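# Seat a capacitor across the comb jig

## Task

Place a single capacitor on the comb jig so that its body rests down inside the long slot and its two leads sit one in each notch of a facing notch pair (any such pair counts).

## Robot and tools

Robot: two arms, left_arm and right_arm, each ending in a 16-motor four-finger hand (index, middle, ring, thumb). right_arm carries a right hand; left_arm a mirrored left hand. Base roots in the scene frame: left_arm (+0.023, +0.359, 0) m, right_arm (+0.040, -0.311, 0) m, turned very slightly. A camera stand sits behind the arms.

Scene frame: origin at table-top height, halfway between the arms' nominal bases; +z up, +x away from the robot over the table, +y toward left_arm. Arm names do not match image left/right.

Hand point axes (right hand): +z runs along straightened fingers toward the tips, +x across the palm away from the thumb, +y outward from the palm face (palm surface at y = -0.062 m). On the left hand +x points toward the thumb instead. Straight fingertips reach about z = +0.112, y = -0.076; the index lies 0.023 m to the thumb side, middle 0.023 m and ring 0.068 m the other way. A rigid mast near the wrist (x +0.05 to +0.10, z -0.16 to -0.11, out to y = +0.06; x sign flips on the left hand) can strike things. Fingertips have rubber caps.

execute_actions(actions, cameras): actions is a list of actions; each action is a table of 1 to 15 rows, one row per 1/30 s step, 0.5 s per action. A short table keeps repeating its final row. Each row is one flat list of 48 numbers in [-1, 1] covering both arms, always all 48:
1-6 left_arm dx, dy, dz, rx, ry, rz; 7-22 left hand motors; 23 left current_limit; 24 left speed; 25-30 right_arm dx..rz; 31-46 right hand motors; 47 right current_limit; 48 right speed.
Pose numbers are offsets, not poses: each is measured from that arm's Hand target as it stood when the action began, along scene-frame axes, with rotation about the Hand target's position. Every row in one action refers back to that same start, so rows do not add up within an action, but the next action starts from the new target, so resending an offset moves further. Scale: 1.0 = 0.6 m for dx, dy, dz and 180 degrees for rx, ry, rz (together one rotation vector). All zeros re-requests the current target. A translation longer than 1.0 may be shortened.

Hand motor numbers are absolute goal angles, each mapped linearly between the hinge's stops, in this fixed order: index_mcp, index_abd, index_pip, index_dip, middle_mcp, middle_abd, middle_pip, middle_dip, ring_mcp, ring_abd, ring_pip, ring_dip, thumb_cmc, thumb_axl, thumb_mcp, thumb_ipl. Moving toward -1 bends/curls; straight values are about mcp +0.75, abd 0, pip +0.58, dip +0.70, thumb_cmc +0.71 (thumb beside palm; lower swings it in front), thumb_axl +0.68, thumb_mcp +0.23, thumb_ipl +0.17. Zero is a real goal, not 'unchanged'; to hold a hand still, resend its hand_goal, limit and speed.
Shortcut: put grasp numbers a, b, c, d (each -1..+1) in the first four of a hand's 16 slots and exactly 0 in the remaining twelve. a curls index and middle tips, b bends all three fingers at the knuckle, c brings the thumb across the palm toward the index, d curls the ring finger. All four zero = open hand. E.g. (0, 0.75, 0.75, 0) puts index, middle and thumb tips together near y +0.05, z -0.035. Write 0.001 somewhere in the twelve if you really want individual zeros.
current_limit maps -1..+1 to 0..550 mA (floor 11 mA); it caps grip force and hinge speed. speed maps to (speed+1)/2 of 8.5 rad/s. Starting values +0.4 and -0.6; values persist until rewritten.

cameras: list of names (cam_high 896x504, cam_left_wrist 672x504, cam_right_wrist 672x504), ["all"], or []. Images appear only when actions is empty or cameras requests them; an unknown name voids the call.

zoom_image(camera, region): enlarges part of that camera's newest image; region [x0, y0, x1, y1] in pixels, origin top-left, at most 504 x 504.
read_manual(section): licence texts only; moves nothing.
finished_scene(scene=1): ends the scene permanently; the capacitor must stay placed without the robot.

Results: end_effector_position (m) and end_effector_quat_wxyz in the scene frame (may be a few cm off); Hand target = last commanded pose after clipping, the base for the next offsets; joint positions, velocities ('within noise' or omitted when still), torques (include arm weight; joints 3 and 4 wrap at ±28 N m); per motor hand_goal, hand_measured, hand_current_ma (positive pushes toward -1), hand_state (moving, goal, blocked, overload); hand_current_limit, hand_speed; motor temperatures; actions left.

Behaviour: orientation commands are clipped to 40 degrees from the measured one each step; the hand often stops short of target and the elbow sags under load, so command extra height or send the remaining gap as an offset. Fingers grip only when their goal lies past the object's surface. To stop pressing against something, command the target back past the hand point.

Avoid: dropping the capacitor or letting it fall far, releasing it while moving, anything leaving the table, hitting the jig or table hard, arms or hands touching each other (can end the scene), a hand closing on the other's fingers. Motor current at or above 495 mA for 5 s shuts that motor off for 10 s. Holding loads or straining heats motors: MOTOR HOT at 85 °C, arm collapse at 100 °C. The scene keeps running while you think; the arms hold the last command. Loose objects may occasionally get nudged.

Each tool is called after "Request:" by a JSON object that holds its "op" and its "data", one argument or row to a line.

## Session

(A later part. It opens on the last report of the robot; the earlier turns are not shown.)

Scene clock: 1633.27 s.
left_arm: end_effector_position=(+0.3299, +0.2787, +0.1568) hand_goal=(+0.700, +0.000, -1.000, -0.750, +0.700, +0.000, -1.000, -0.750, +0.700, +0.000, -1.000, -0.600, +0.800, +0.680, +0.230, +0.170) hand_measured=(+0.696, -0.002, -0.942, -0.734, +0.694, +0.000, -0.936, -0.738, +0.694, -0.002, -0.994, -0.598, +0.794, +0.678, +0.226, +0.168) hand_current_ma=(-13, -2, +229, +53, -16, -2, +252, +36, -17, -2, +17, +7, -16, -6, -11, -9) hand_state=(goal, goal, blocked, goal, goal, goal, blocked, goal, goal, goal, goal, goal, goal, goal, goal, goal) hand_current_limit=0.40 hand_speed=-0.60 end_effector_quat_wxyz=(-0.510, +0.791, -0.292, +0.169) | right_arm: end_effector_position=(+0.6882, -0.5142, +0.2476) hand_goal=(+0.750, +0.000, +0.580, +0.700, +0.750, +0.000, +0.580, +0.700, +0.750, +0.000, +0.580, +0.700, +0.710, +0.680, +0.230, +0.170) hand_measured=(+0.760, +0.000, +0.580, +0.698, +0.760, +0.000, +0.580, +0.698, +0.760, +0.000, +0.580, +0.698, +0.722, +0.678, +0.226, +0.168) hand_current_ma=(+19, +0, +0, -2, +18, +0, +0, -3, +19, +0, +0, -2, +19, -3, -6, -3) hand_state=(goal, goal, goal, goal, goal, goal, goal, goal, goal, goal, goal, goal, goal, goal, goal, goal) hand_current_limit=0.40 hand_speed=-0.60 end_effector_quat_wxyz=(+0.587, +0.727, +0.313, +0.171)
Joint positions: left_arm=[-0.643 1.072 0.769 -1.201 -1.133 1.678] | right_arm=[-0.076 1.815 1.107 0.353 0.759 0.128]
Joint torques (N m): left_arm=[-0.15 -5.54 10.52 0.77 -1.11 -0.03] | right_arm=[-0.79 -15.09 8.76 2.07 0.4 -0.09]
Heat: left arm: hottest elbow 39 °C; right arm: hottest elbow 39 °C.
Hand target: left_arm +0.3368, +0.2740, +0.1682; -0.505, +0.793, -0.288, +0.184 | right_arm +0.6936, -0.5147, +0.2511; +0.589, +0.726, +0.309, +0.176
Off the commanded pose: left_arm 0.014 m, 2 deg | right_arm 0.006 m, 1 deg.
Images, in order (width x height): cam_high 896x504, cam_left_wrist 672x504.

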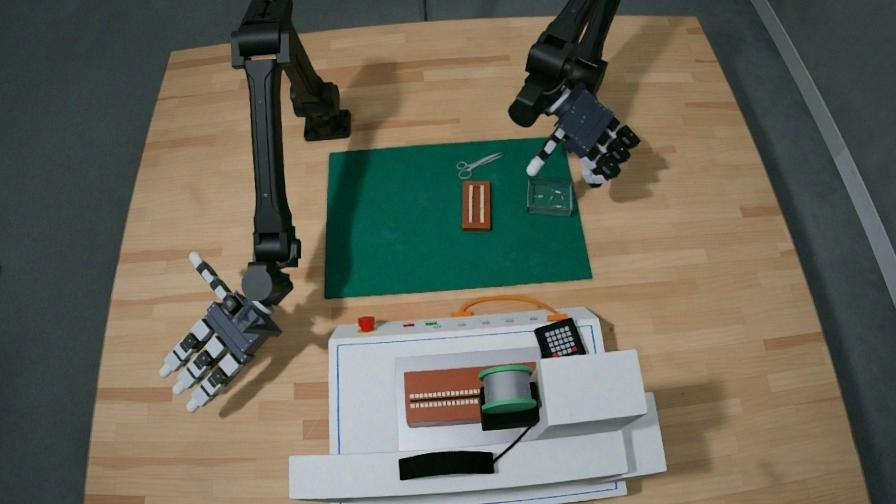

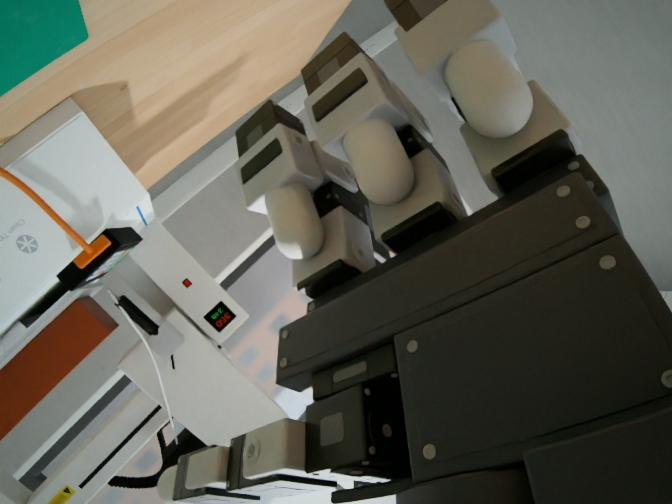

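Request:
{"op": "execute_actions", "data": {
  "actions": [
    [[0.012,-0.008,0,0,0,0,0.038,0.188,-0.486,0.913,1,0,0.58,0.7,1,0,0.58,0.7,-0.66,0.68,-0.06,0.07,0.4,-0.6,0,0,0,0,0,0,0,0,0,0,0,0,0,0,0,0,0,0,0,0,0,0,0.4,-0.6]],
    [[0,0,-0.04,0,0,0,0.038,0.188,-0.486,0.913,1,0,0.58,0.7,1,0,0.58,0.7,-0.66,0.68,-0.06,0.07,0.4,-0.6,0,0,0,0,0,0,0,0,0,0,0,0,0,0,0,0,0,0,0,0,0,0,0.4,-0.6]],
    [[0,0,-0.04,0,0,0,0.038,0.188,-0.486,0.913,1,0,0.58,0.7,1,0,0.58,0.7,-0.66,0.68,-0.06,0.07,0.4,-0.6,0,0,0,0,0,0,0,0,0,0,0,0,0,0,0,0,0,0,0,0,0,0,0.4,-0.6]]
  ],
  "cameras": ["cam_left_wrist", "cam_high"]
}}

Scene clock: 1652.37 s.
left_arm: end_effector_position=(+0.3417, +0.2697, +0.1204) hand_goal=(+0.038, +0.188, -0.486, +0.914, +1.000, +0.000, +0.580, +0.700, +1.000, +0.000, +0.580, +0.700, -0.660, +0.680, -0.060, +0.070) hand_measured=(+0.040, +0.184, -0.486, +0.912, +0.982, +0.000, +0.572, +0.696, +0.982, -0.002, +0.572, +0.696, -0.658, +0.682, -0.058, +0.072) hand_current_ma=(+4, -10, -2, -7, -65, -2, -22, -9, -67, -2, -26, -9, +7, +7, +7, +8) hand_state=(goal, goal, goal, goal, goal, goal, goal, goal, goal, goal, goal, goal, goal, goal, goal, goal) hand_current_limit=0.40 hand_speed=-0.60 end_effector_quat_wxyz=(-0.505, +0.793, -0.287, +0.185) | right_arm: end_effector_position=(+0.6882, -0.5142, +0.2476) hand_goal=(+0.750, +0.000, +0.580, +0.700, +0.750, +0.000, +0.580, +0.700, +0.750, +0.000, +0.580, +0.700, +0.710, +0.680, +0.230, +0.170) hand_measured=(+0.760, +0.000, +0.580, +0.698, +0.760, +0.000, +0.580, +0.698, +0.760, +0.000, +0.580, +0.698, +0.722, +0.678, +0.226, +0.168) hand_current_ma=(+19, +0, +0, -2, +18, +0, +0, -3, +19, +0, +0, -2, +19, -3, -6, -3) hand_state=(goal, goal, goal, goal, goal, goal, goal, goal, goal, goal, goal, goal, goal, goal, goal, goal) hand_current_limit=0.40 hand_speed=-0.60 end_effector_quat_wxyz=(+0.587, +0.727, +0.313, +0.171)
Joint positions: left_arm=[-0.643 1.132 0.705 -1.028 -1.132 1.695] | right_arm=[-0.076 1.815 1.107 0.353 0.759 0.128]
Joint torques (N m): left_arm=[0.09 -4.78 8.73 0.79 -1.01 0.04] | right_arm=[-0.85 -15.09 8.77 2.1 0.41 -0.09]
Heat: left arm: hottest elbow 39 °C; right arm: hottest elbow 39 °C.
Hand target: left_arm +0.3441, +0.2692, +0.1202; -0.505, +0.793, -0.288, +0.184 | right_arm +0.6936, -0.5147, +0.2511; +0.589, +0.726, +0.309, +0.176
Off the commanded pose: left_arm 0.002 m, 0 deg | right_arm 0.006 m, 1 deg.
Images, in order (width x height): cam_high 896x504, cam_left_wrist 672x504.

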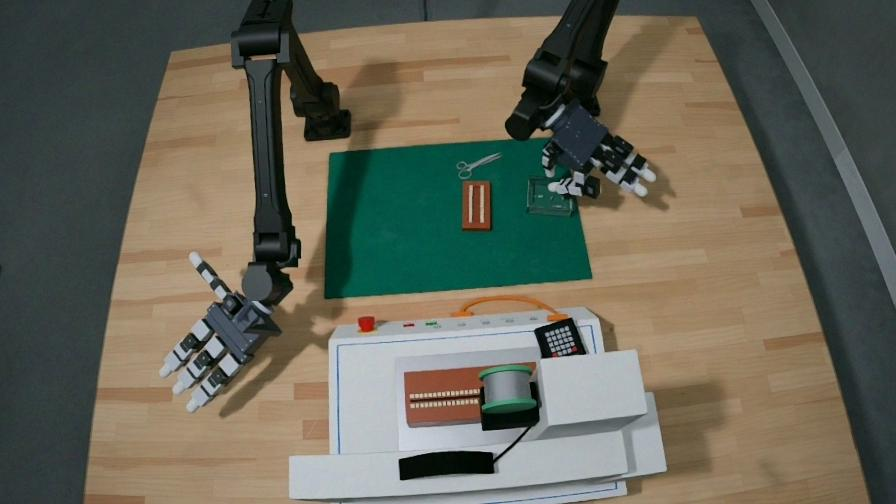

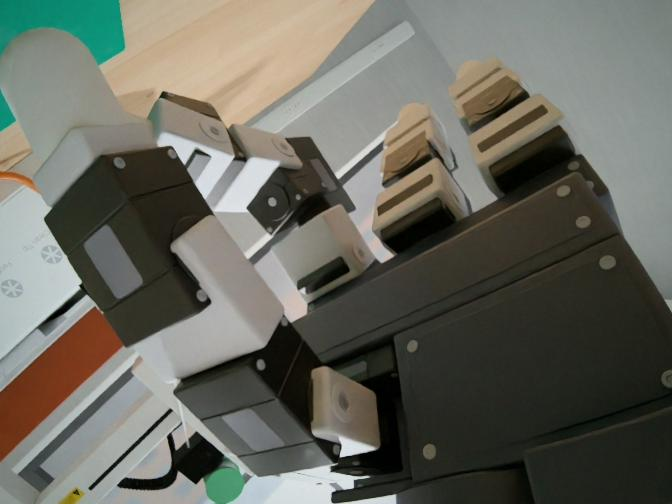

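Request:
{"op": "zoom_image", "data": {
  "camera": "cam_high",
  "region": [500, 130, 620, 230]
}}

Scaled by 4.200 from the camera's 896x504 image, which has a finer 1280x720 frame.

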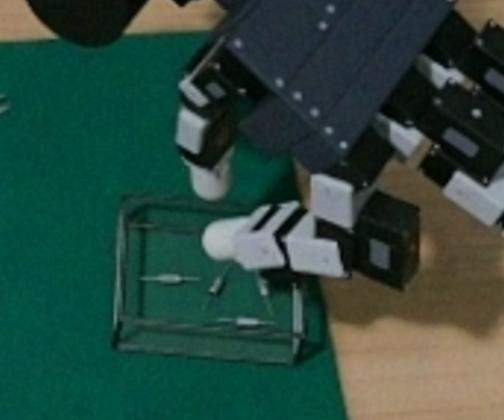

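Request:
{"op": "execute_actions", "data": {
  "actions": [
    [[-0.008,-0.005,-0.03,0,0,0,0.038,0.188,-0.486,0.913,1,0,0.58,0.7,1,0,0.58,0.7,-0.66,0.68,-0.06,0.07,0.4,-0.6,0,0,0,0,0,0,0,0,0,0,0,0,0,0,0,0,0,0,0,0,0,0,0.4,-0.6]],
    [[-0.008,-0.005,-0.03,0,0,0,0.038,0.188,-0.486,0.913,1,0,0.58,0.7,1,0,0.58,0.7,-0.66,0.68,-0.06,0.07,0.4,-0.6,0,0,0,0,0,0,0,0,0,0,0,0,0,0,0,0,0,0,0,0,0,0,0.4,-0.6]]
  ],
  "cameras": ["cam_left_wrist", "cam_high"]
}}

Request:
{"op": "zoom_image", "data": {
  "camera": "cam_high",
  "region": [500, 130, 620, 230]
}}

Scene clock: 1693.93 s.
left_arm: end_effector_position=(+0.3317, +0.2686, +0.0845) hand_goal=(+0.038, +0.188, -0.486, +0.914, +1.000, +0.000, +0.580, +0.700, +1.000, +0.000, +0.580, +0.700, -0.660, +0.680, -0.060, +0.070) hand_measured=(+0.040, +0.184, -0.486, +0.912, +0.982, +0.000, +0.572, +0.696, +0.982, -0.002, +0.572, +0.696, -0.658, +0.682, -0.058, +0.072) hand_current_ma=(+3, -10, -2, -7, -65, -2, -21, -8, -67, -2, -25, -9, +7, +7, +6, +7) hand_state=(goal, goal, goal, goal, goal, goal, goal, goal, goal, goal, goal, goal, goal, goal, goal, goal) hand_current_limit=0.40 hand_speed=-0.60 end_effector_quat_wxyz=(-0.507, +0.792, -0.291, +0.176) | right_arm: end_effector_position=(+0.6882, -0.5142, +0.2476) hand_goal=(+0.750, +0.000, +0.580, +0.700, +0.750, +0.000, +0.580, +0.700, +0.750, +0.000, +0.580, +0.700, +0.710, +0.680, +0.230, +0.170) hand_measured=(+0.760, +0.000, +0.580, +0.698, +0.760, +0.000, +0.580, +0.698, +0.760, +0.000, +0.580, +0.698, +0.722, +0.678, +0.226, +0.168) hand_current_ma=(+19, +0, +0, -2, +18, +0, +0, -3, +19, +0, +0, -2, +19, -3, -6, -3) hand_state=(goal, goal, goal, goal, goal, goal, goal, goal, goal, goal, goal, goal, goal, goal, goal, goal) hand_current_limit=0.40 hand_speed=-0.60 end_effector_quat_wxyz=(+0.587, +0.727, +0.313, +0.171)
Joint positions: left_arm=[-0.667 1.193 0.647 -0.985 -1.132 1.632] | right_arm=[-0.076 1.815 1.107 0.353 0.759 0.128]
Joint torques (N m): left_arm=[-0.85 -4.84 8.09 0.69 -1.14 -0.15] | right_arm=[-0.67 -15.03 8.77 2.14 0.39 -0.07]
Heat: left arm: hottest elbow 37 °C; right arm: hottest elbow 39 °C.
Hand target: left_arm +0.3344, +0.2633, +0.0842; -0.505, +0.793, -0.288, +0.184 | right_arm +0.6936, -0.5147, +0.2511; +0.589, +0.726, +0.309, +0.176
Off the commanded pose: left_arm 0.006 m, 1 deg | right_arm 0.006 m, 1 deg.
Images, in order (width x height): cam_high 896x504, cam_left_wrist 672x504.

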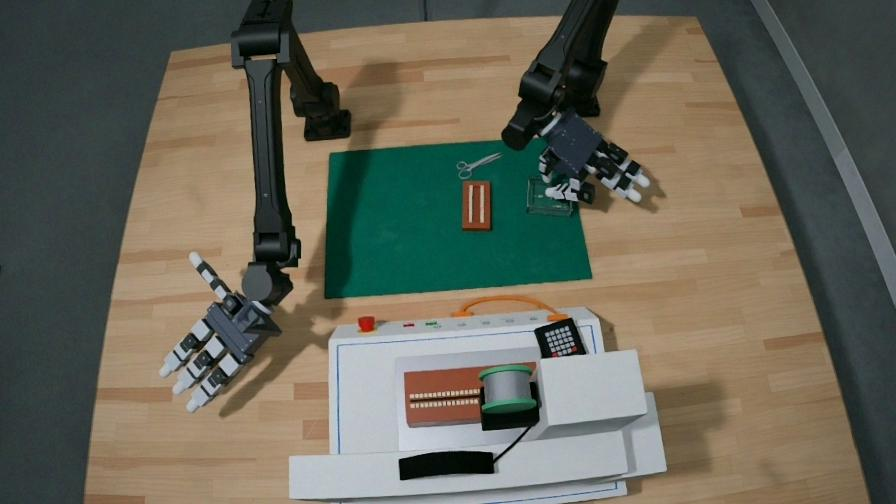

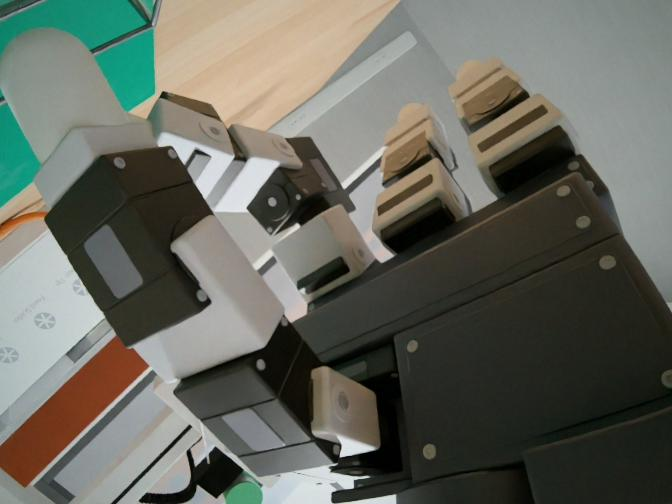

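Scaled by 4.200 from the camera's 896x504 image, which has a finer 1280x720 frame.

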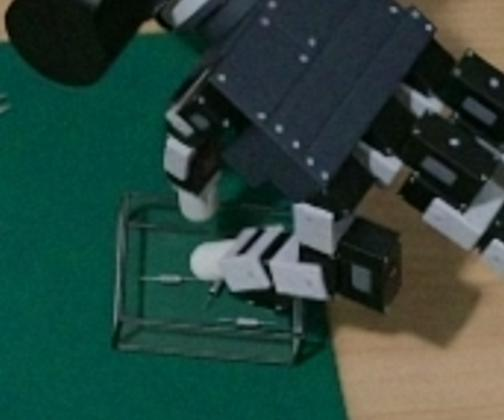

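Request:
{"op": "execute_actions", "data": {
  "actions": [
    [[-0.0077,-0.033,0,0,0,-0.044,0.038,0.188,-0.486,0.913,1,0,0.58,0.7,1,0,0.58,0.7,-0.66,0.68,-0.06,0.07,0.4,-0.6,0,0,0,0,0,0,0,0,0,0,0,0,0,0,0,0,0,0,0,0,0,0,0.4,-0.6]],
    [[0,0,0,0,0,0,0.038,0.188,-0.486,0.913,1,0,0.58,0.7,1,0,0.58,0.7,-0.66,0.68,-0.06,0.07,0.4,-0.6,0,0,0,0,0,0,0,0,0,0,0,0,0,0,0,0,0,0,0,0,0,0,0.4,-0.6]]
  ],
  "cameras": ["cam_high"]
}}

Request:
{"op": "zoom_image", "data": {
  "camera": "cam_high",
  "region": [515, 150, 605, 225]
}}

Scene clock: 1728.23 s.
left_arm: end_effector_position=(+0.3289, +0.2457, +0.0805) hand_goal=(+0.038, +0.188, -0.486, +0.914, +1.000, +0.000, +0.580, +0.700, +1.000, +0.000, +0.580, +0.700, -0.660, +0.680, -0.060, +0.070) hand_measured=(+0.038, +0.184, -0.486, +0.912, +0.982, +0.000, +0.572, +0.696, +0.982, -0.002, +0.572, +0.696, -0.658, +0.682, -0.058, +0.072) hand_current_ma=(+2, -10, -2, -7, -65, -2, -21, -8, -67, -2, -25, -9, +6, +6, +5, +7) hand_state=(goal, goal, goal, goal, goal, goal, goal, goal, goal, goal, goal, goal, goal, goal, goal, goal) hand_current_limit=0.40 hand_speed=-0.60 end_effector_quat_wxyz=(-0.494, +0.771, -0.342, +0.211) | right_arm: end_effector_position=(+0.6882, -0.5142, +0.2476) hand_goal=(+0.750, +0.000, +0.580, +0.700, +0.750, +0.000, +0.580, +0.700, +0.750, +0.000, +0.580, +0.700, +0.710, +0.680, +0.230, +0.170) hand_measured=(+0.760, +0.000, +0.580, +0.698, +0.760, +0.000, +0.580, +0.698, +0.760, +0.000, +0.580, +0.698, +0.722, +0.678, +0.226, +0.168) hand_current_ma=(+19, +0, +0, -2, +18, +0, +0, -3, +19, +0, +0, -2, +19, -3, -6, -3) hand_state=(goal, goal, goal, goal, goal, goal, goal, goal, goal, goal, goal, goal, goal, goal, goal, goal) hand_current_limit=0.40 hand_speed=-0.60 end_effector_quat_wxyz=(+0.587, +0.727, +0.313, +0.171)
Joint positions: left_arm=[-0.725 1.154 0.601 -0.815 -1.125 1.808] | right_arm=[-0.076 1.815 1.107 0.353 0.759 0.128]
Joint torques (N m): left_arm=[-0.32 -6.18 8.03 0.92 -0.95 0.03] | right_arm=[-1.08 -15.27 8.77 2.17 0.39 -0.09]
Heat: left arm: hottest elbow 38 °C; right arm: hottest elbow 40 °C.
Hand target: left_arm +0.3298, +0.2435, +0.0842; -0.491, +0.771, -0.342, +0.218 | right_arm +0.6936, -0.5147, +0.2511; +0.589, +0.726, +0.309, +0.176
Off the commanded pose: left_arm 0.004 m, 1 deg | right_arm 0.006 m, 1 deg.
Images, in order (width x height): cam_high 896x504.

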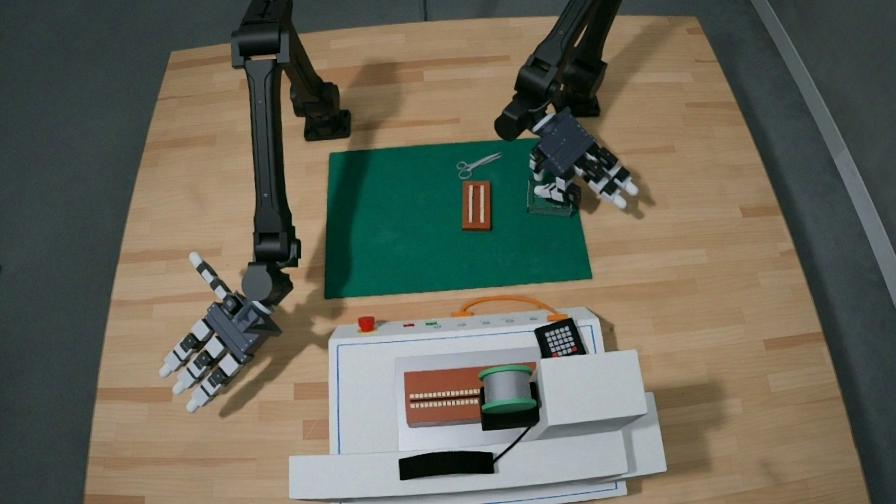

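Scaled by 5.600 from the camera's 896x504 image, which has a finer 1280x720 frame.

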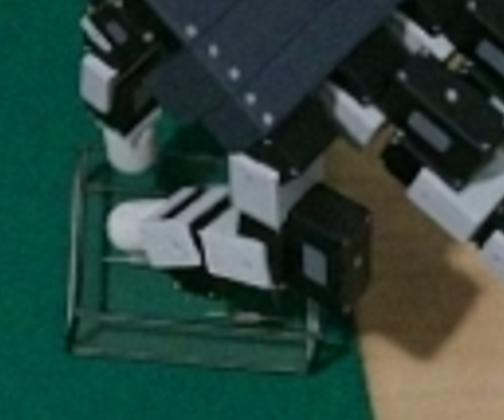

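Request:
{"op": "execute_actions", "data": {
  "actions": [
    [[0,0.010,-0.0417,0,0,0,0.038,0.188,-0.486,0.913,1,0,0.58,0.7,1,0,0.58,0.7,-0.66,0.68,-0.06,0.07,0.4,-0.6,0,0,0,0,0,0,0,0,0,0,0,0,0,0,0,0,0,0,0,0,0,0,0.4,-0.6]],
    [[0,0,0,0,0,0,0.038,0.188,-0.486,0.913,1,0,0.58,0.7,1,0,0.58,0.7,-0.66,0.68,-0.06,0.07,0.4,-0.6,0,0,0,0,0,0,0,0,0,0,0,0,0,0,0,0,0,0,0,0,0,0,0.4,-0.6]]
  ],
  "cameras": ["cam_high"]
}}

Request:
{"op": "zoom_image", "data": {
  "camera": "cam_high",
  "region": [515, 150, 605, 225]
}}

Scene clock: 1752.80 s.
left_arm: end_effector_position=(+0.3277, +0.2475, +0.0609) hand_goal=(+0.038, +0.188, -0.486, +0.914, +1.000, +0.000, +0.580, +0.700, +1.000, +0.000, +0.580, +0.700, -0.660, +0.680, -0.060, +0.070) hand_measured=(+0.038, +0.184, -0.486, +0.912, +0.982, +0.000, +0.572, +0.696, +0.982, -0.002, +0.572, +0.696, -0.658, +0.682, -0.058, +0.072) hand_current_ma=(+2, -9, -2, -7, -65, -2, -21, -8, -67, -2, -24, -9, +6, +6, +5, +7) hand_state=(goal, goal, goal, goal, goal, goal, goal, goal, goal, goal, goal, goal, goal, goal, goal, goal) hand_current_limit=0.40 hand_speed=-0.60 end_effector_quat_wxyz=(-0.490, +0.770, -0.342, +0.222) | right_arm: end_effector_position=(+0.6882, -0.5142, +0.2476) hand_goal=(+0.750, +0.000, +0.580, +0.700, +0.750, +0.000, +0.580, +0.700, +0.750, +0.000, +0.580, +0.700, +0.710, +0.680, +0.230, +0.170) hand_measured=(+0.760, +0.000, +0.580, +0.698, +0.760, +0.000, +0.580, +0.698, +0.760, +0.000, +0.580, +0.698, +0.722, +0.678, +0.226, +0.168) hand_current_ma=(+19, +0, +0, -2, +18, +0, +0, -3, +19, +0, +0, -2, +19, -3, -6, -3) hand_state=(goal, goal, goal, goal, goal, goal, goal, goal, goal, goal, goal, goal, goal, goal, goal, goal) hand_current_limit=0.40 hand_speed=-0.60 end_effector_quat_wxyz=(+0.587, +0.727, +0.313, +0.171)
Joint positions: left_arm=[-0.721 1.167 0.544 -0.692 -1.121 1.846] | right_arm=[-0.076 1.815 1.107 0.353 0.759 0.128]
Joint torques (N m): left_arm=[0.5 -4.42 7.86 1.05 -0.93 0.04] | right_arm=[-1.03 -15.27 8.76 2.07 0.39 -0.1]
Heat: left arm: hottest elbow 37 °C; right arm: hottest elbow 40 °C.
Hand target: left_arm +0.3298, +0.2495, +0.0592; -0.491, +0.771, -0.342, +0.218 | right_arm +0.6936, -0.5147, +0.2511; +0.589, +0.726, +0.309, +0.176
Off the commanded pose: left_arm 0.003 m, 0 deg | right_arm 0.006 m, 1 deg.
Images, in order (width x height): cam_high 896x504.

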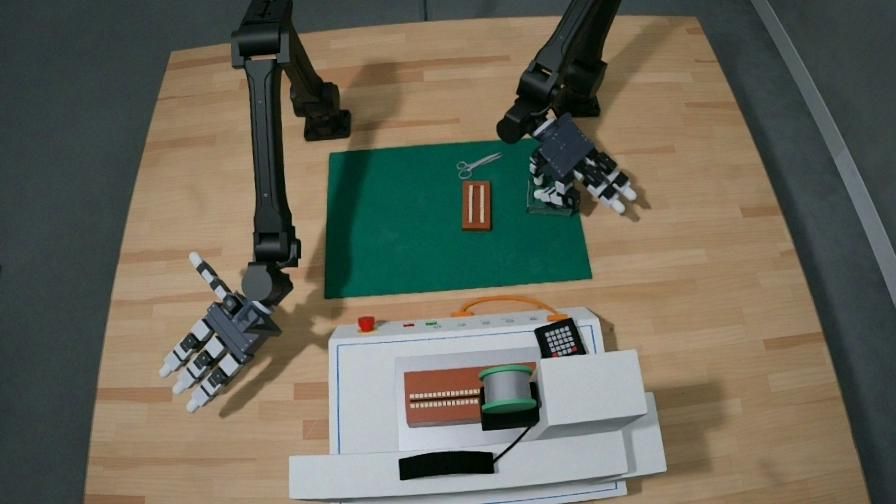

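Scaled by 5.600 from the camera's 896x504 image, which has a finer 1280x720 frame.

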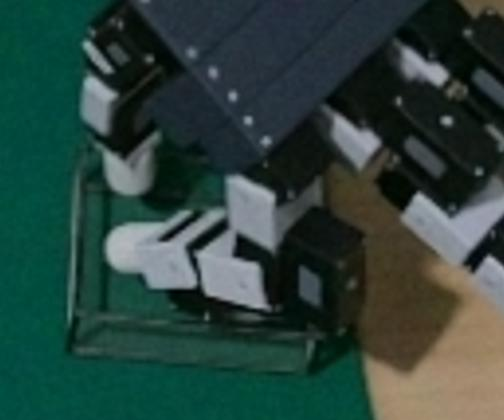

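Request:
{"op": "execute_actions", "data": {
  "actions": [
    [[0.0035,0.0125,-0.0333,0,0,0,0.038,0.188,-0.486,0.913,1,0,0.58,0.7,1,0,0.58,0.7,-0.66,0.68,-0.06,0.07,0.4,-0.6,0,0,0,0,0,0,0,0,0,0,0,0,0,0,0,0,0,0,0,0,0,0,0.4,-0.6]],
    [[0,0,0,0,0,0,0.038,0.188,-0.486,0.913,1,0,0.58,0.7,1,0,0.58,0.7,-0.66,0.68,-0.06,0.07,0.4,-0.6,0,0,0,0,0,0,0,0,0,0,0,0,0,0,0,0,0,0,0,0,0,0,0.4,-0.6]]
  ],
  "cameras": ["cam_high"]
}}

Request:
{"op": "zoom_image", "data": {
  "camera": "cam_high",
  "region": [515, 150, 605, 225]
}}

Scene clock: 1770.73 s.
left_arm: end_effector_position=(+0.3331, +0.2540, +0.0466) hand_goal=(+0.038, +0.188, -0.486, +0.914, +1.000, +0.000, +0.580, +0.700, +1.000, +0.000, +0.580, +0.700, -0.660, +0.680, -0.060, +0.070) hand_measured=(+0.022, +0.184, -0.506, +0.912, +0.982, +0.000, +0.574, +0.696, +0.982, -0.002, +0.572, +0.696, -0.658, +0.682, -0.058, +0.072) hand_current_ma=(-54, -10, -68, -7, -65, -2, -21, -8, -67, -2, -24, -9, +4, +6, +5, +7) hand_state=(goal, goal, goal, goal, goal, goal, goal, goal, goal, goal, goal, goal, goal, goal, goal, goal) hand_current_limit=0.40 hand_speed=-0.60 end_effector_quat_wxyz=(-0.491, +0.770, -0.336, +0.228) | right_arm: end_effector_position=(+0.6882, -0.5142, +0.2476) hand_goal=(+0.750, +0.000, +0.580, +0.700, +0.750, +0.000, +0.580, +0.700, +0.750, +0.000, +0.580, +0.700, +0.710, +0.680, +0.230, +0.170) hand_measured=(+0.760, +0.000, +0.580, +0.698, +0.760, +0.000, +0.580, +0.698, +0.760, +0.000, +0.580, +0.698, +0.722, +0.678, +0.226, +0.168) hand_current_ma=(+19, +0, +0, -2, +18, +0, +0, -3, +19, +0, +0, -2, +19, -3, -6, -3) hand_state=(goal, goal, goal, goal, goal, goal, goal, goal, goal, goal, goal, goal, goal, goal, goal, goal) hand_current_limit=0.40 hand_speed=-0.60 end_effector_quat_wxyz=(+0.587, +0.727, +0.313, +0.171)
Joint positions: left_arm=[-0.693 1.188 0.503 -0.565 -1.12 1.903] | right_arm=[-0.076 1.815 1.107 0.353 0.759 0.128]
Joint torques (N m): left_arm=[0.44 -3.66 7.13 1.22 -0.62 0.03] | right_arm=[-0.91 -14.97 8.76 2.18 0.39 -0.08]
Heat: left arm: hottest elbow 37 °C; right arm: hottest elbow 40 °C.
Hand target: left_arm +0.3320, +0.2570, +0.0392; -0.491, +0.771, -0.342, +0.218 | right_arm +0.6936, -0.5147, +0.2511; +0.589, +0.726, +0.309, +0.176
Off the commanded pose: left_arm 0.008 m, 1 deg | right_arm 0.006 m, 1 deg.
Images, in order (width x height): cam_high 896x504.

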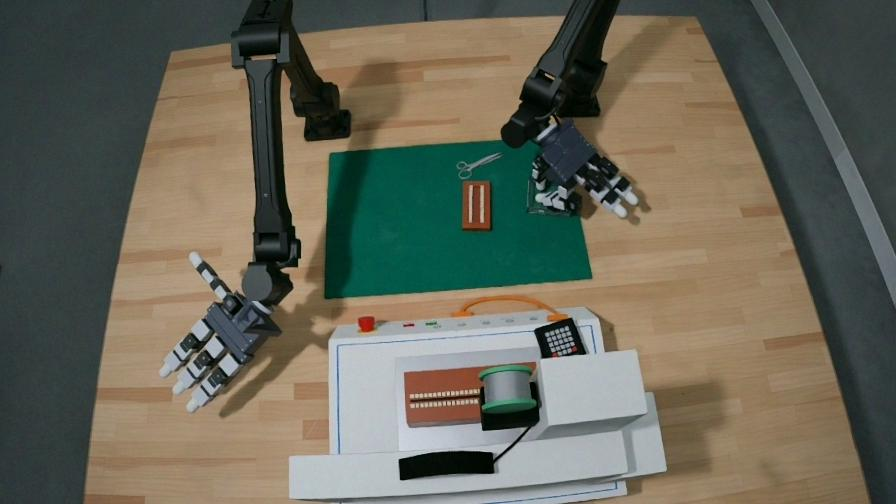

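Scaled by 5.600 from the camera's 896x504 image, which has a finer 1280x720 frame.

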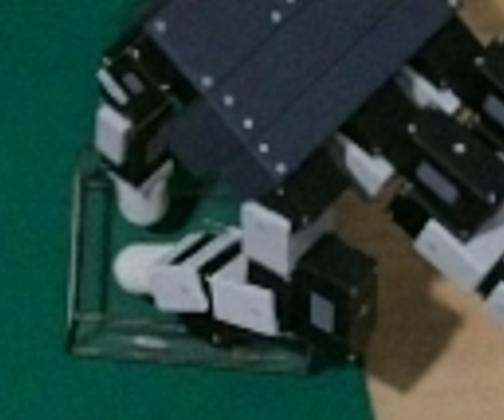

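Request:
{"op": "execute_actions", "data": {
  "actions": [],
  "cameras": ["cam_left_wrist", "cam_high"]
}}

Request:
{"op": "zoom_image", "data": {
  "camera": "cam_high",
  "region": [520, 165, 590, 220]
}}

Scene clock: 1821.73 s.
left_arm: end_effector_position=(+0.3331, +0.2541, +0.0466) hand_goal=(+0.038, +0.188, -0.486, +0.914, +1.000, +0.000, +0.580, +0.700, +1.000, +0.000, +0.580, +0.700, -0.660, +0.680, -0.060, +0.070) hand_measured=(+0.022, +0.184, -0.506, +0.912, +0.982, +0.000, +0.574, +0.696, +0.982, -0.002, +0.572, +0.696, -0.658, +0.682, -0.058, +0.072) hand_current_ma=(-54, -10, -68, -7, -65, -2, -21, -8, -67, -2, -24, -9, +4, +6, +5, +7) hand_state=(goal, goal, goal, goal, goal, goal, goal, goal, goal, goal, goal, goal, goal, goal, goal, goal) hand_current_limit=0.40 hand_speed=-0.60 end_effector_quat_wxyz=(-0.491, +0.770, -0.337, +0.227) | right_arm: end_effector_position=(+0.6882, -0.5142, +0.2476) hand_goal=(+0.750, +0.000, +0.580, +0.700, +0.750, +0.000, +0.580, +0.700, +0.750, +0.000, +0.580, +0.700, +0.710, +0.680, +0.230, +0.170) hand_measured=(+0.760, +0.000, +0.580, +0.698, +0.760, +0.000, +0.580, +0.698, +0.760, +0.000, +0.580, +0.698, +0.722, +0.678, +0.226, +0.168) hand_current_ma=(+19, +0, +0, -2, +18, +0, +0, -3, +19, +0, +0, -2, +19, -3, -6, -3) hand_state=(goal, goal, goal, goal, goal, goal, goal, goal, goal, goal, goal, goal, goal, goal, goal, goal) hand_current_limit=0.40 hand_speed=-0.60 end_effector_quat_wxyz=(+0.587, +0.727, +0.313, +0.171)
Joint positions: left_arm=[-0.693 1.188 0.503 -0.565 -1.12 1.903] | right_arm=[-0.076 1.815 1.107 0.353 0.759 0.128]
Joint velocities: within noise
Joint torques (N m): left_arm=[0.44 -3.72 7.12 1.22 -0.62 0.03] | right_arm=[-0.79 -15.03 8.69 2.11 0.39 -0.06]
Motor temperatures (°C): left_arm=[26 29 36 27 29 27] | right_arm=[27 35 40 28 26 27]
Heat: left arm: hottest elbow 36 °C; right arm: hottest elbow 40 °C.
Hand target: left_arm +0.3319, +0.2570, +0.0392; -0.491, +0.771, -0.342, +0.218 | right_arm +0.6936, -0.5147, +0.2511; +0.589, +0.726, +0.309, +0.176
Off the commanded pose: left_arm 0.008 m, 1 deg | right_arm 0.006 m, 1 deg.
Images, in order (width x height): cam_high 896x504, cam_left_wrist 672x504.

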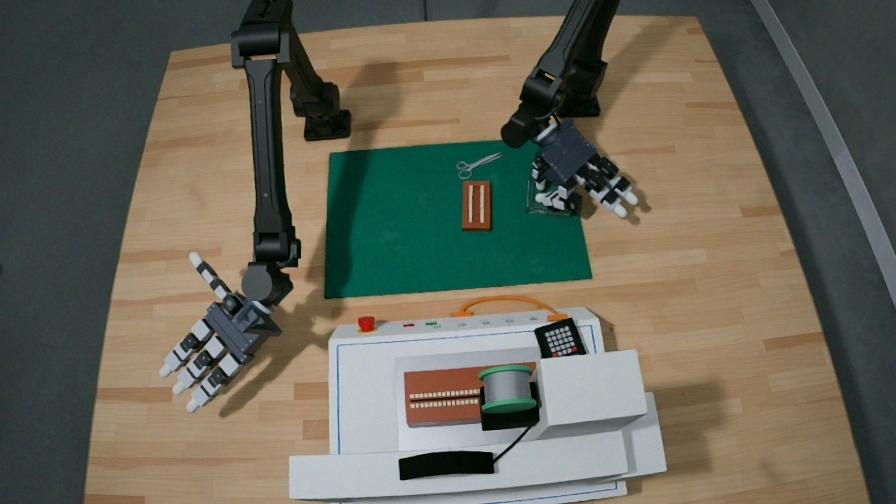

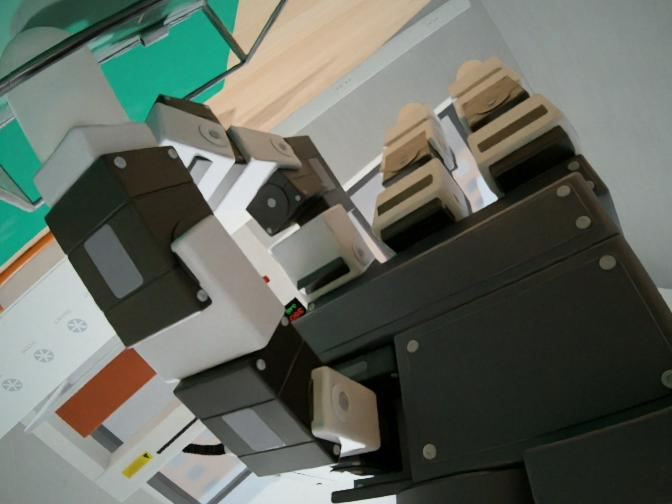

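Scaled by 7.200 from the camera's 896x504 image, which has a finer 1280x720 frame.

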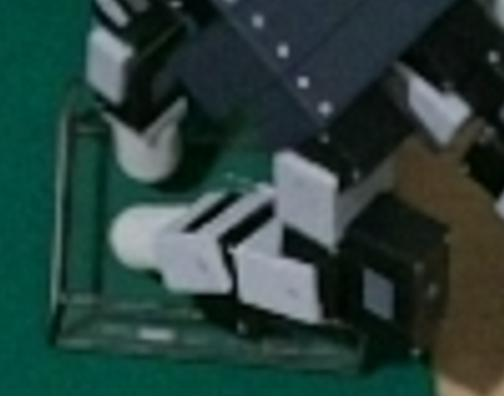

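Request:
{"op": "zoom_image", "data": {
  "camera": "cam_high",
  "region": [525, 170, 565, 215]
}}

Scaled by 11.200 from the camera's 896x504 image, which has a finer 1280x720 frame.

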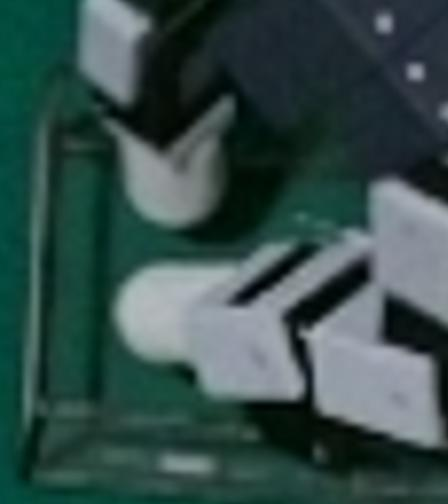

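Request:
{"op": "execute_actions", "data": {
  "actions": [
    [[0,0,0.0163,0,0,0,0.038,0.188,-0.486,0.913,1,0,0.58,0.7,1,0,0.58,0.7,-0.66,0.68,-0.06,0.07,0.4,-0.6,0,0,0,0,0,0,0,0,0,0,0,0,0,0,0,0,0,0,0,0,0,0,0.4,-0.6]],
    [[0.0135,0.0075,0,0,0,0,0.038,0.188,-0.486,0.913,1,0,0.58,0.7,1,0,0.58,0.7,-0.66,0.68,-0.06,0.07,0.4,-0.6,0,0,0,0,0,0,0,0,0,0,0,0,0,0,0,0,0,0,0,0,0,0,0.4,-0.6]],
    [[0,0,0,0,0,0,0.038,0.188,-0.486,0.913,1,0,0.58,0.7,1,0,0.58,0.7,-0.66,0.68,-0.06,0.07,0.4,-0.6,0,0,0,0,0,0,0,0,0,0,0,0,0,0,0,0,0,0,0,0,0,0,0.4,-0.6]]
  ],
  "cameras": ["cam_high"]
}}

Request:
{"op": "zoom_image", "data": {
  "camera": "cam_high",
  "region": [525, 170, 565, 215]
}}

Scene clock: 1901.90 s.
left_arm: end_effector_position=(+0.3363, +0.2590, +0.0471) hand_goal=(+0.038, +0.188, -0.486, +0.914, +1.000, +0.000, +0.580, +0.700, +1.000, +0.000, +0.580, +0.700, -0.660, +0.680, -0.060, +0.070) hand_measured=(+0.008, +0.192, -0.512, +0.912, +0.982, +0.000, +0.574, +0.696, +0.982, -0.002, +0.572, +0.696, -0.658, +0.682, -0.058, +0.072) hand_current_ma=(-114, +11, -95, -7, -65, -2, -21, -8, -67, -2, -24, -9, +4, +6, +5, +7) hand_state=(blocked, goal, blocked, goal, goal, goal, goal, goal, goal, goal, goal, goal, goal, goal, goal, goal) hand_current_limit=0.40 hand_speed=-0.60 end_effector_quat_wxyz=(-0.491, +0.769, -0.345, +0.220) | right_arm: end_effector_position=(+0.6882, -0.5142, +0.2476) hand_goal=(+0.750, +0.000, +0.580, +0.700, +0.750, +0.000, +0.580, +0.700, +0.750, +0.000, +0.580, +0.700, +0.710, +0.680, +0.230, +0.170) hand_measured=(+0.760, +0.000, +0.580, +0.698, +0.760, +0.000, +0.580, +0.698, +0.760, +0.000, +0.580, +0.698, +0.722, +0.678, +0.226, +0.168) hand_current_ma=(+19, +0, +0, -2, +18, +0, +0, -3, +19, +0, +0, -2, +19, -3, -6, -3) hand_state=(goal, goal, goal, goal, goal, goal, goal, goal, goal, goal, goal, goal, goal, goal, goal, goal) hand_current_limit=0.40 hand_speed=-0.60 end_effector_quat_wxyz=(+0.587, +0.727, +0.313, +0.171)
Joint positions: left_arm=[-0.667 1.183 0.503 -0.533 -1.104 1.967] | right_arm=[-0.076 1.815 1.107 0.353 0.759 0.128]
Joint torques (N m): left_arm=[0.85 -5.25 8.02 1.14 -0.8 0.07] | right_arm=[-0.62 -15.56 8.77 2.14 0.38 -0.09]
Heat: left arm: hottest elbow 36 °C; right arm: hottest elbow 40 °C.
Hand target: left_arm +0.3400, +0.2614, +0.0490; -0.491, +0.771, -0.342, +0.218 | right_arm +0.6936, -0.5147, +0.2511; +0.589, +0.726, +0.309, +0.176
Off the commanded pose: left_arm 0.005 m, 0 deg | right_arm 0.006 m, 1 deg.
Images, in order (width x height): cam_high 896x504.

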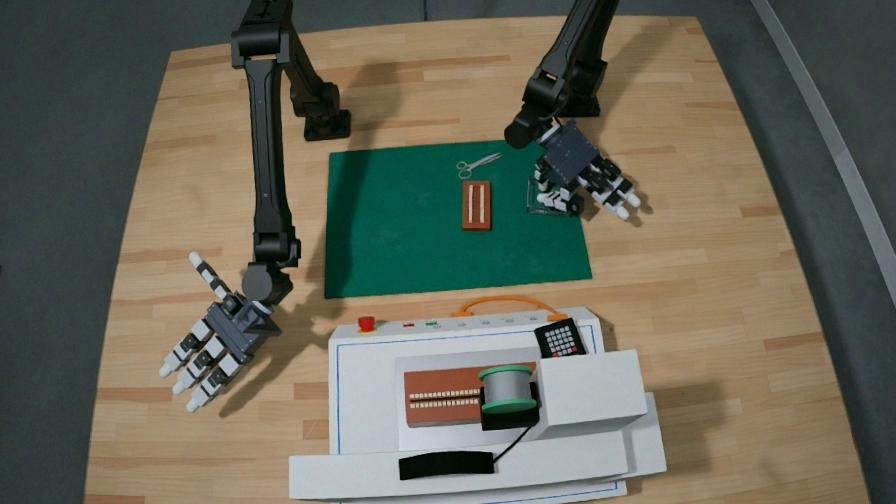

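Scaled by 11.200 from the camera's 896x504 image, which has a finer 1280x720 frame.

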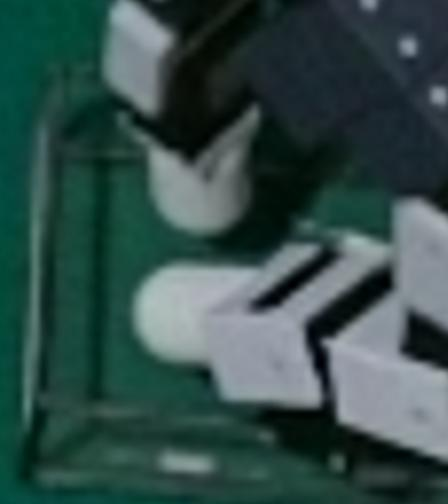

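Request:
{"op": "execute_actions", "data": {
  "actions": [
    [[-0.004,0,0.0767,0,0,0,0.038,0.188,-0.486,0.913,1,0,0.58,0.7,1,0,0.58,0.7,-0.66,0.68,-0.06,0.07,0.4,-0.6,0,0,0,0,0,0,0,0,0,0,0,0,0,0,0,0,0,0,0,0,0,0,0.4,-0.6]],
    [[0.0207,0.0143,0,0.026,-0.0289,0,-0.318,0.058,-0.0934,0.913,1,0,0.58,0.7,1,0,0.58,0.7,-0.66,0.68,0.158,-0.0886,0.4,-0.6,0,0,0,0,0,0,0,0,0,0,0,0,0,0,0,0,0,0,0,0,0,0,0.4,-0.6]],
    [[0,0,0,0,0,0,-0.318,0.058,-0.0934,0.913,1,0,0.58,0.7,1,0,0.58,0.7,-0.66,0.68,0.158,-0.0886,0.4,-0.6,0,0,0,0,0,0,0,0,0,0,0,0,0,0,0,0,0,0,0,0,0,0,0.4,-0.6]]
  ],
  "cameras": ["cam_high", "cam_left_wrist"]
}}

Request:
{"op": "zoom_image", "data": {
  "camera": "cam_high",
  "region": [515, 150, 605, 225]
}}

Scene clock: 2084.83 s.
left_arm: end_effector_position=(+0.3478, +0.2737, +0.0938) hand_goal=(-0.318, +0.058, -0.094, +0.914, +1.000, +0.000, +0.580, +0.700, +1.000, +0.000, +0.580, +0.700, -0.660, +0.680, +0.158, -0.088) hand_measured=(-0.314, +0.062, -0.096, +0.912, +0.982, +0.000, +0.574, +0.696, +0.982, -0.002, +0.572, +0.696, -0.658, +0.682, +0.156, -0.086) hand_current_ma=(+14, +7, -3, -7, -65, -2, -20, -8, -67, -2, -23, -9, +4, +6, -9, +8) hand_state=(goal, goal, goal, goal, goal, goal, goal, goal, goal, goal, goal, goal, goal, goal, goal, goal) hand_current_limit=0.40 hand_speed=-0.60 end_effector_quat_wxyz=(-0.537, +0.742, -0.325, +0.236) | right_arm: end_effector_position=(+0.6882, -0.5142, +0.2476) hand_goal=(+0.750, +0.000, +0.580, +0.700, +0.750, +0.000, +0.580, +0.700, +0.750, +0.000, +0.580, +0.700, +0.710, +0.680, +0.230, +0.170) hand_measured=(+0.760, +0.000, +0.580, +0.698, +0.760, +0.000, +0.580, +0.698, +0.760, +0.000, +0.580, +0.698, +0.722, +0.678, +0.226, +0.168) hand_current_ma=(+19, +0, +0, -2, +18, +0, +0, -3, +19, +0, +0, -2, +19, -3, -6, -3) hand_state=(goal, goal, goal, goal, goal, goal, goal, goal, goal, goal, goal, goal, goal, goal, goal, goal) hand_current_limit=0.40 hand_speed=-0.60 end_effector_quat_wxyz=(+0.587, +0.727, +0.313, +0.171)
Joint positions: left_arm=[-0.662 1.088 0.529 -0.549 -1.215 2.058] | right_arm=[-0.076 1.815 1.107 0.353 0.759 0.128]
Joint torques (N m): left_arm=[-0.5 -3.96 8.73 1.39 -1.04 0.01] | right_arm=[-0.97 -15.44 8.66 2.14 0.4 -0.08]
Heat: left arm: hottest elbow 37 °C; right arm: hottest elbow 40 °C.
Hand target: left_arm +0.3500, +0.2700, +0.0950; -0.537, +0.739, -0.328, +0.239 | right_arm +0.6936, -0.5147, +0.2511; +0.589, +0.726, +0.309, +0.176
Off the commanded pose: left_arm 0.004 m, 1 deg | right_arm 0.006 m, 1 deg.
Images, in order (width x height): cam_high 896x504, cam_left_wrist 672x504.

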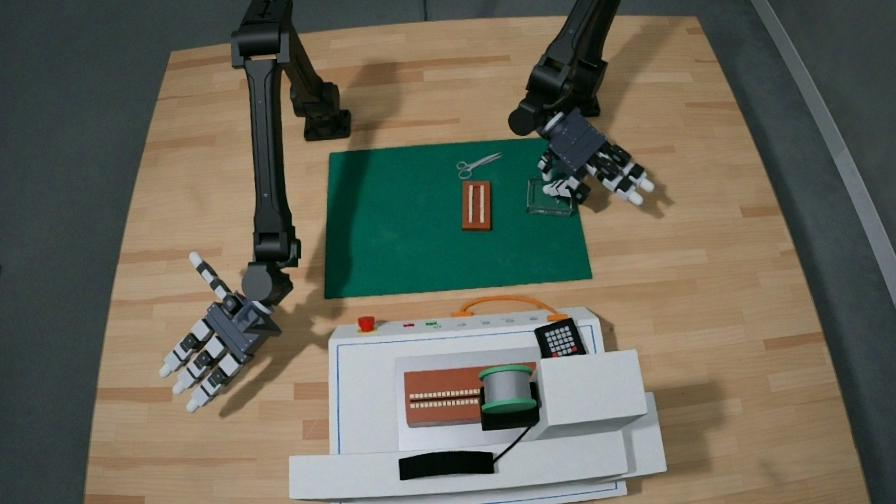

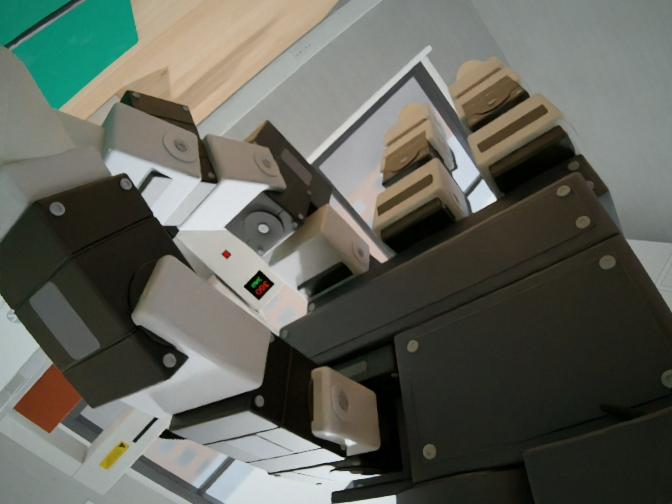

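Scaled by 5.600 from the camera's 896x504 image, which has a finer 1280x720 frame.

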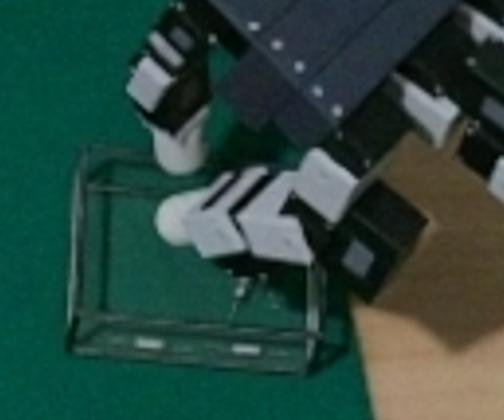

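Request:
{"op": "zoom_image", "data": {
  "camera": "cam_high",
  "region": [522, 172, 582, 220]
}}

Scaled by 8.400 from the camera's 896x504 image, which has a finer 1280x720 frame.

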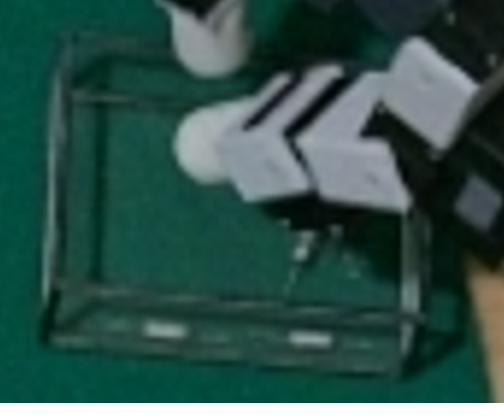

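Request:
{"op": "execute_actions", "data": {
  "actions": [
    [[-0.03,0.0,0.08,0,0,0,-0.318,0.058,-0.0934,0.913,1,0,0.58,0.7,1,0,0.58,0.7,-0.66,0.68,0.158,-0.0886,0.4,-0.6,0,0,0,0,0,0,0,0,0,0,0,0,0,0,0,0,0,0,0,0,0,0,0.4,-0.6]],
    [[-0.03,0.0,0.08,0,0,0,-0.318,0.058,-0.0934,0.913,1,0,0.58,0.7,1,0,0.58,0.7,-0.66,0.68,0.158,-0.0886,0.4,-0.6,0,0,0,0,0,0,0,0,0,0,0,0,0,0,0,0,0,0,0,0,0,0,0.4,-0.6]]
  ],
  "cameras": ["cam_high"]
}}

Request:
{"op": "zoom_image", "data": {
  "camera": "cam_high",
  "region": [522, 172, 582, 220]
}}

Scene clock: 2119.23 s.
left_arm: end_effector_position=(+0.3021, +0.2847, +0.1682) hand_goal=(-0.318, +0.058, -0.094, +0.914, +1.000, +0.000, +0.580, +0.700, +1.000, +0.000, +0.580, +0.700, -0.660, +0.680, +0.158, -0.088) hand_measured=(-0.314, +0.060, -0.094, +0.912, +0.982, +0.000, +0.574, +0.696, +0.982, -0.002, +0.572, +0.696, -0.658, +0.682, +0.156, -0.086) hand_current_ma=(+13, +6, -2, -7, -65, -2, -20, -8, -67, -2, -23, -9, +4, +6, -8, +8) hand_state=(goal, goal, goal, goal, goal, goal, goal, goal, goal, goal, goal, goal, goal, goal, goal, goal) hand_current_limit=0.40 hand_speed=-0.60 end_effector_quat_wxyz=(-0.542, +0.735, -0.343, +0.219) | right_arm: end_effector_position=(+0.6882, -0.5142, +0.2476) hand_goal=(+0.750, +0.000, +0.580, +0.700, +0.750, +0.000, +0.580, +0.700, +0.750, +0.000, +0.580, +0.700, +0.710, +0.680, +0.230, +0.170) hand_measured=(+0.760, +0.000, +0.580, +0.698, +0.760, +0.000, +0.580, +0.698, +0.760, +0.000, +0.580, +0.698, +0.722, +0.678, +0.226, +0.168) hand_current_ma=(+19, +0, +0, -2, +18, +0, +0, -3, +19, +0, +0, -2, +19, -3, -6, -3) hand_state=(goal, goal, goal, goal, goal, goal, goal, goal, goal, goal, goal, goal, goal, goal, goal, goal) hand_current_limit=0.40 hand_speed=-0.60 end_effector_quat_wxyz=(+0.587, +0.727, +0.313, +0.171)
Joint positions: left_arm=[-0.747 0.903 0.658 -1.111 -1.241 1.85] | right_arm=[-0.076 1.815 1.107 0.353 0.759 0.128]
Joint torques (N m): left_arm=[-0.97 -1.9 13.61 0.29 -1.21 -0.18] | right_arm=[-0.67 -15.21 8.77 2.11 0.38 -0.08]
Heat: left arm: hottest elbow 38 °C; right arm: hottest elbow 40 °C.
Hand target: left_arm +0.3139, +0.2701, +0.1909; -0.537, +0.740, -0.328, +0.239 | right_arm +0.6936, -0.5147, +0.2511; +0.589, +0.726, +0.309, +0.176
Off the commanded pose: left_arm 0.030 m, 3 deg | right_arm 0.006 m, 1 deg.
Images, in order (width x height): cam_high 896x504.

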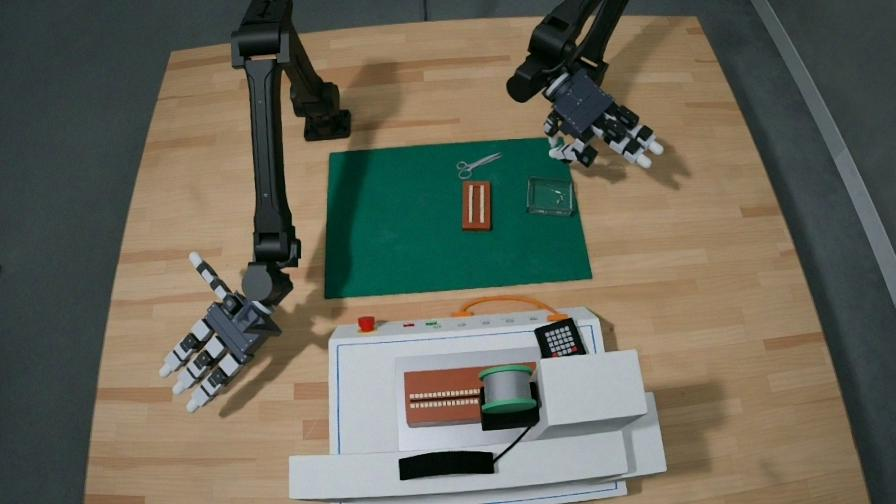

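Scaled by 8.400 from the camera's 896x504 image, which has a finer 1280x720 frame.

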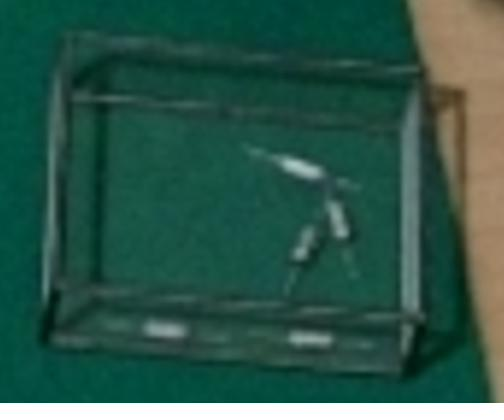

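Request:
{"op": "execute_actions", "data": {
  "actions": [
    [[-0.04,0.0,-0.05,0,0,0,1,0,0.58,0.7,1,0,0.58,0.7,1,0,0.58,0.7,-0.62,0.68,0.126,-0.1,0.4,-0.6,0,0,0,0,0,0,0,0,0,0,0,0,0,0,0,0,0,0,0,0,0,0,0.4,-0.6]],
    [[0,0.008,-0.08,0,0,0,1,0,0.58,0.7,1,0,0.58,0.7,1,0,0.58,0.7,-0.62,0.68,0.126,-0.1,0.4,-0.6,0,0,0,0,0,0,0,0,0,0,0,0,0,0,0,0,0,0,0,0,0,0,0.4,-0.6]],
    [[0,0,0,0,0,0,1,0,0.58,0.7,1,0,0.58,0.7,1,0,0.58,0.7,-0.62,0.68,0.126,-0.1,0.4,-0.6,0,0,0,0,0,0,0,0,0,0,0,0,0,0,0,0,0,0,0,0,0,0,0.4,-0.6]]
  ],
  "cameras": ["cam_high"]
}}

Request:
{"op": "zoom_image", "data": {
  "camera": "cam_high",
  "region": [500, 145, 600, 225]
}}

Scene clock: 2207.40 s.
left_arm: end_effector_position=(+0.2875, +0.2770, +0.1121) hand_goal=(+1.000, +0.000, +0.580, +0.700, +1.000, +0.000, +0.580, +0.700, +1.000, +0.000, +0.580, +0.700, -0.620, +0.680, +0.126, -0.100) hand_measured=(+0.980, +0.004, +0.574, +0.702, +0.982, +0.000, +0.574, +0.696, +0.982, -0.002, +0.572, +0.696, -0.622, +0.682, +0.128, -0.098) hand_current_ma=(-70, +7, -19, +6, -65, -2, -19, -8, -67, -2, -22, -9, -3, +5, +5, +8) hand_state=(goal, goal, goal, goal, goal, goal, goal, goal, goal, goal, goal, goal, goal, goal, goal, goal) hand_current_limit=0.40 hand_speed=-0.60 end_effector_quat_wxyz=(-0.537, +0.739, -0.329, +0.237) | right_arm: end_effector_position=(+0.6882, -0.5142, +0.2476) hand_goal=(+0.750, +0.000, +0.580, +0.700, +0.750, +0.000, +0.580, +0.700, +0.750, +0.000, +0.580, +0.700, +0.710, +0.680, +0.230, +0.170) hand_measured=(+0.760, +0.000, +0.580, +0.698, +0.760, +0.000, +0.580, +0.698, +0.760, +0.000, +0.580, +0.698, +0.722, +0.678, +0.226, +0.168) hand_current_ma=(+19, +0, +0, -2, +18, +0, +0, -3, +19, +0, +0, -2, +19, -3, -6, -3) hand_state=(goal, goal, goal, goal, goal, goal, goal, goal, goal, goal, goal, goal, goal, goal, goal, goal) hand_current_limit=0.40 hand_speed=-0.60 end_effector_quat_wxyz=(+0.587, +0.727, +0.313, +0.171)
Joint positions: left_arm=[-0.822 0.981 0.542 -1.096 -1.255 1.613] | right_arm=[-0.076 1.815 1.107 0.353 0.759 0.128]
Joint torques (N m): left_arm=[-0.09 -2.32 8.65 0.68 -1.25 -0.05] | right_arm=[-1.03 -15.09 8.7 2.09 0.41 -0.1]
Motor temperatures (°C): left_arm=[26 29 44 27 31 27] | right_arm=[27 35 40 28 26 27]
Heat: left arm: hottest elbow 44 °C; right arm: hottest elbow 40 °C.
Hand target: left_arm +0.2900, +0.2748, +0.1130; -0.537, +0.739, -0.328, +0.239 | right_arm +0.6936, -0.5147, +0.2511; +0.589, +0.726, +0.309, +0.176
Off the commanded pose: left_arm 0.003 m, 0 deg | right_arm 0.006 m, 1 deg.
Images, in order (width x height): cam_high 896x504.

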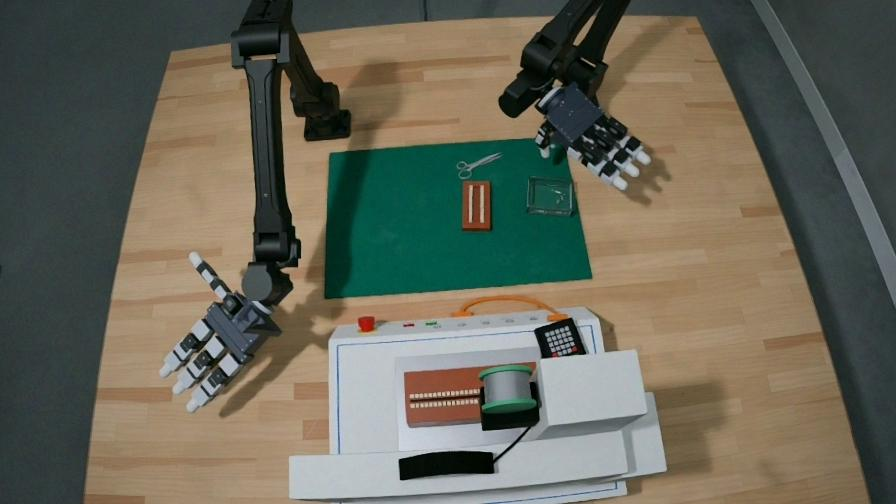

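Scaled by 5.040 from the camera's 896x504 image, which has a finer 1280x720 frame.

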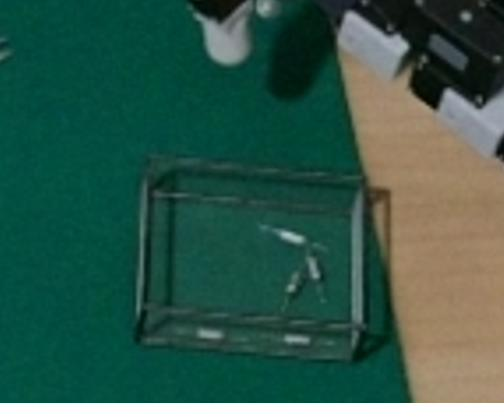

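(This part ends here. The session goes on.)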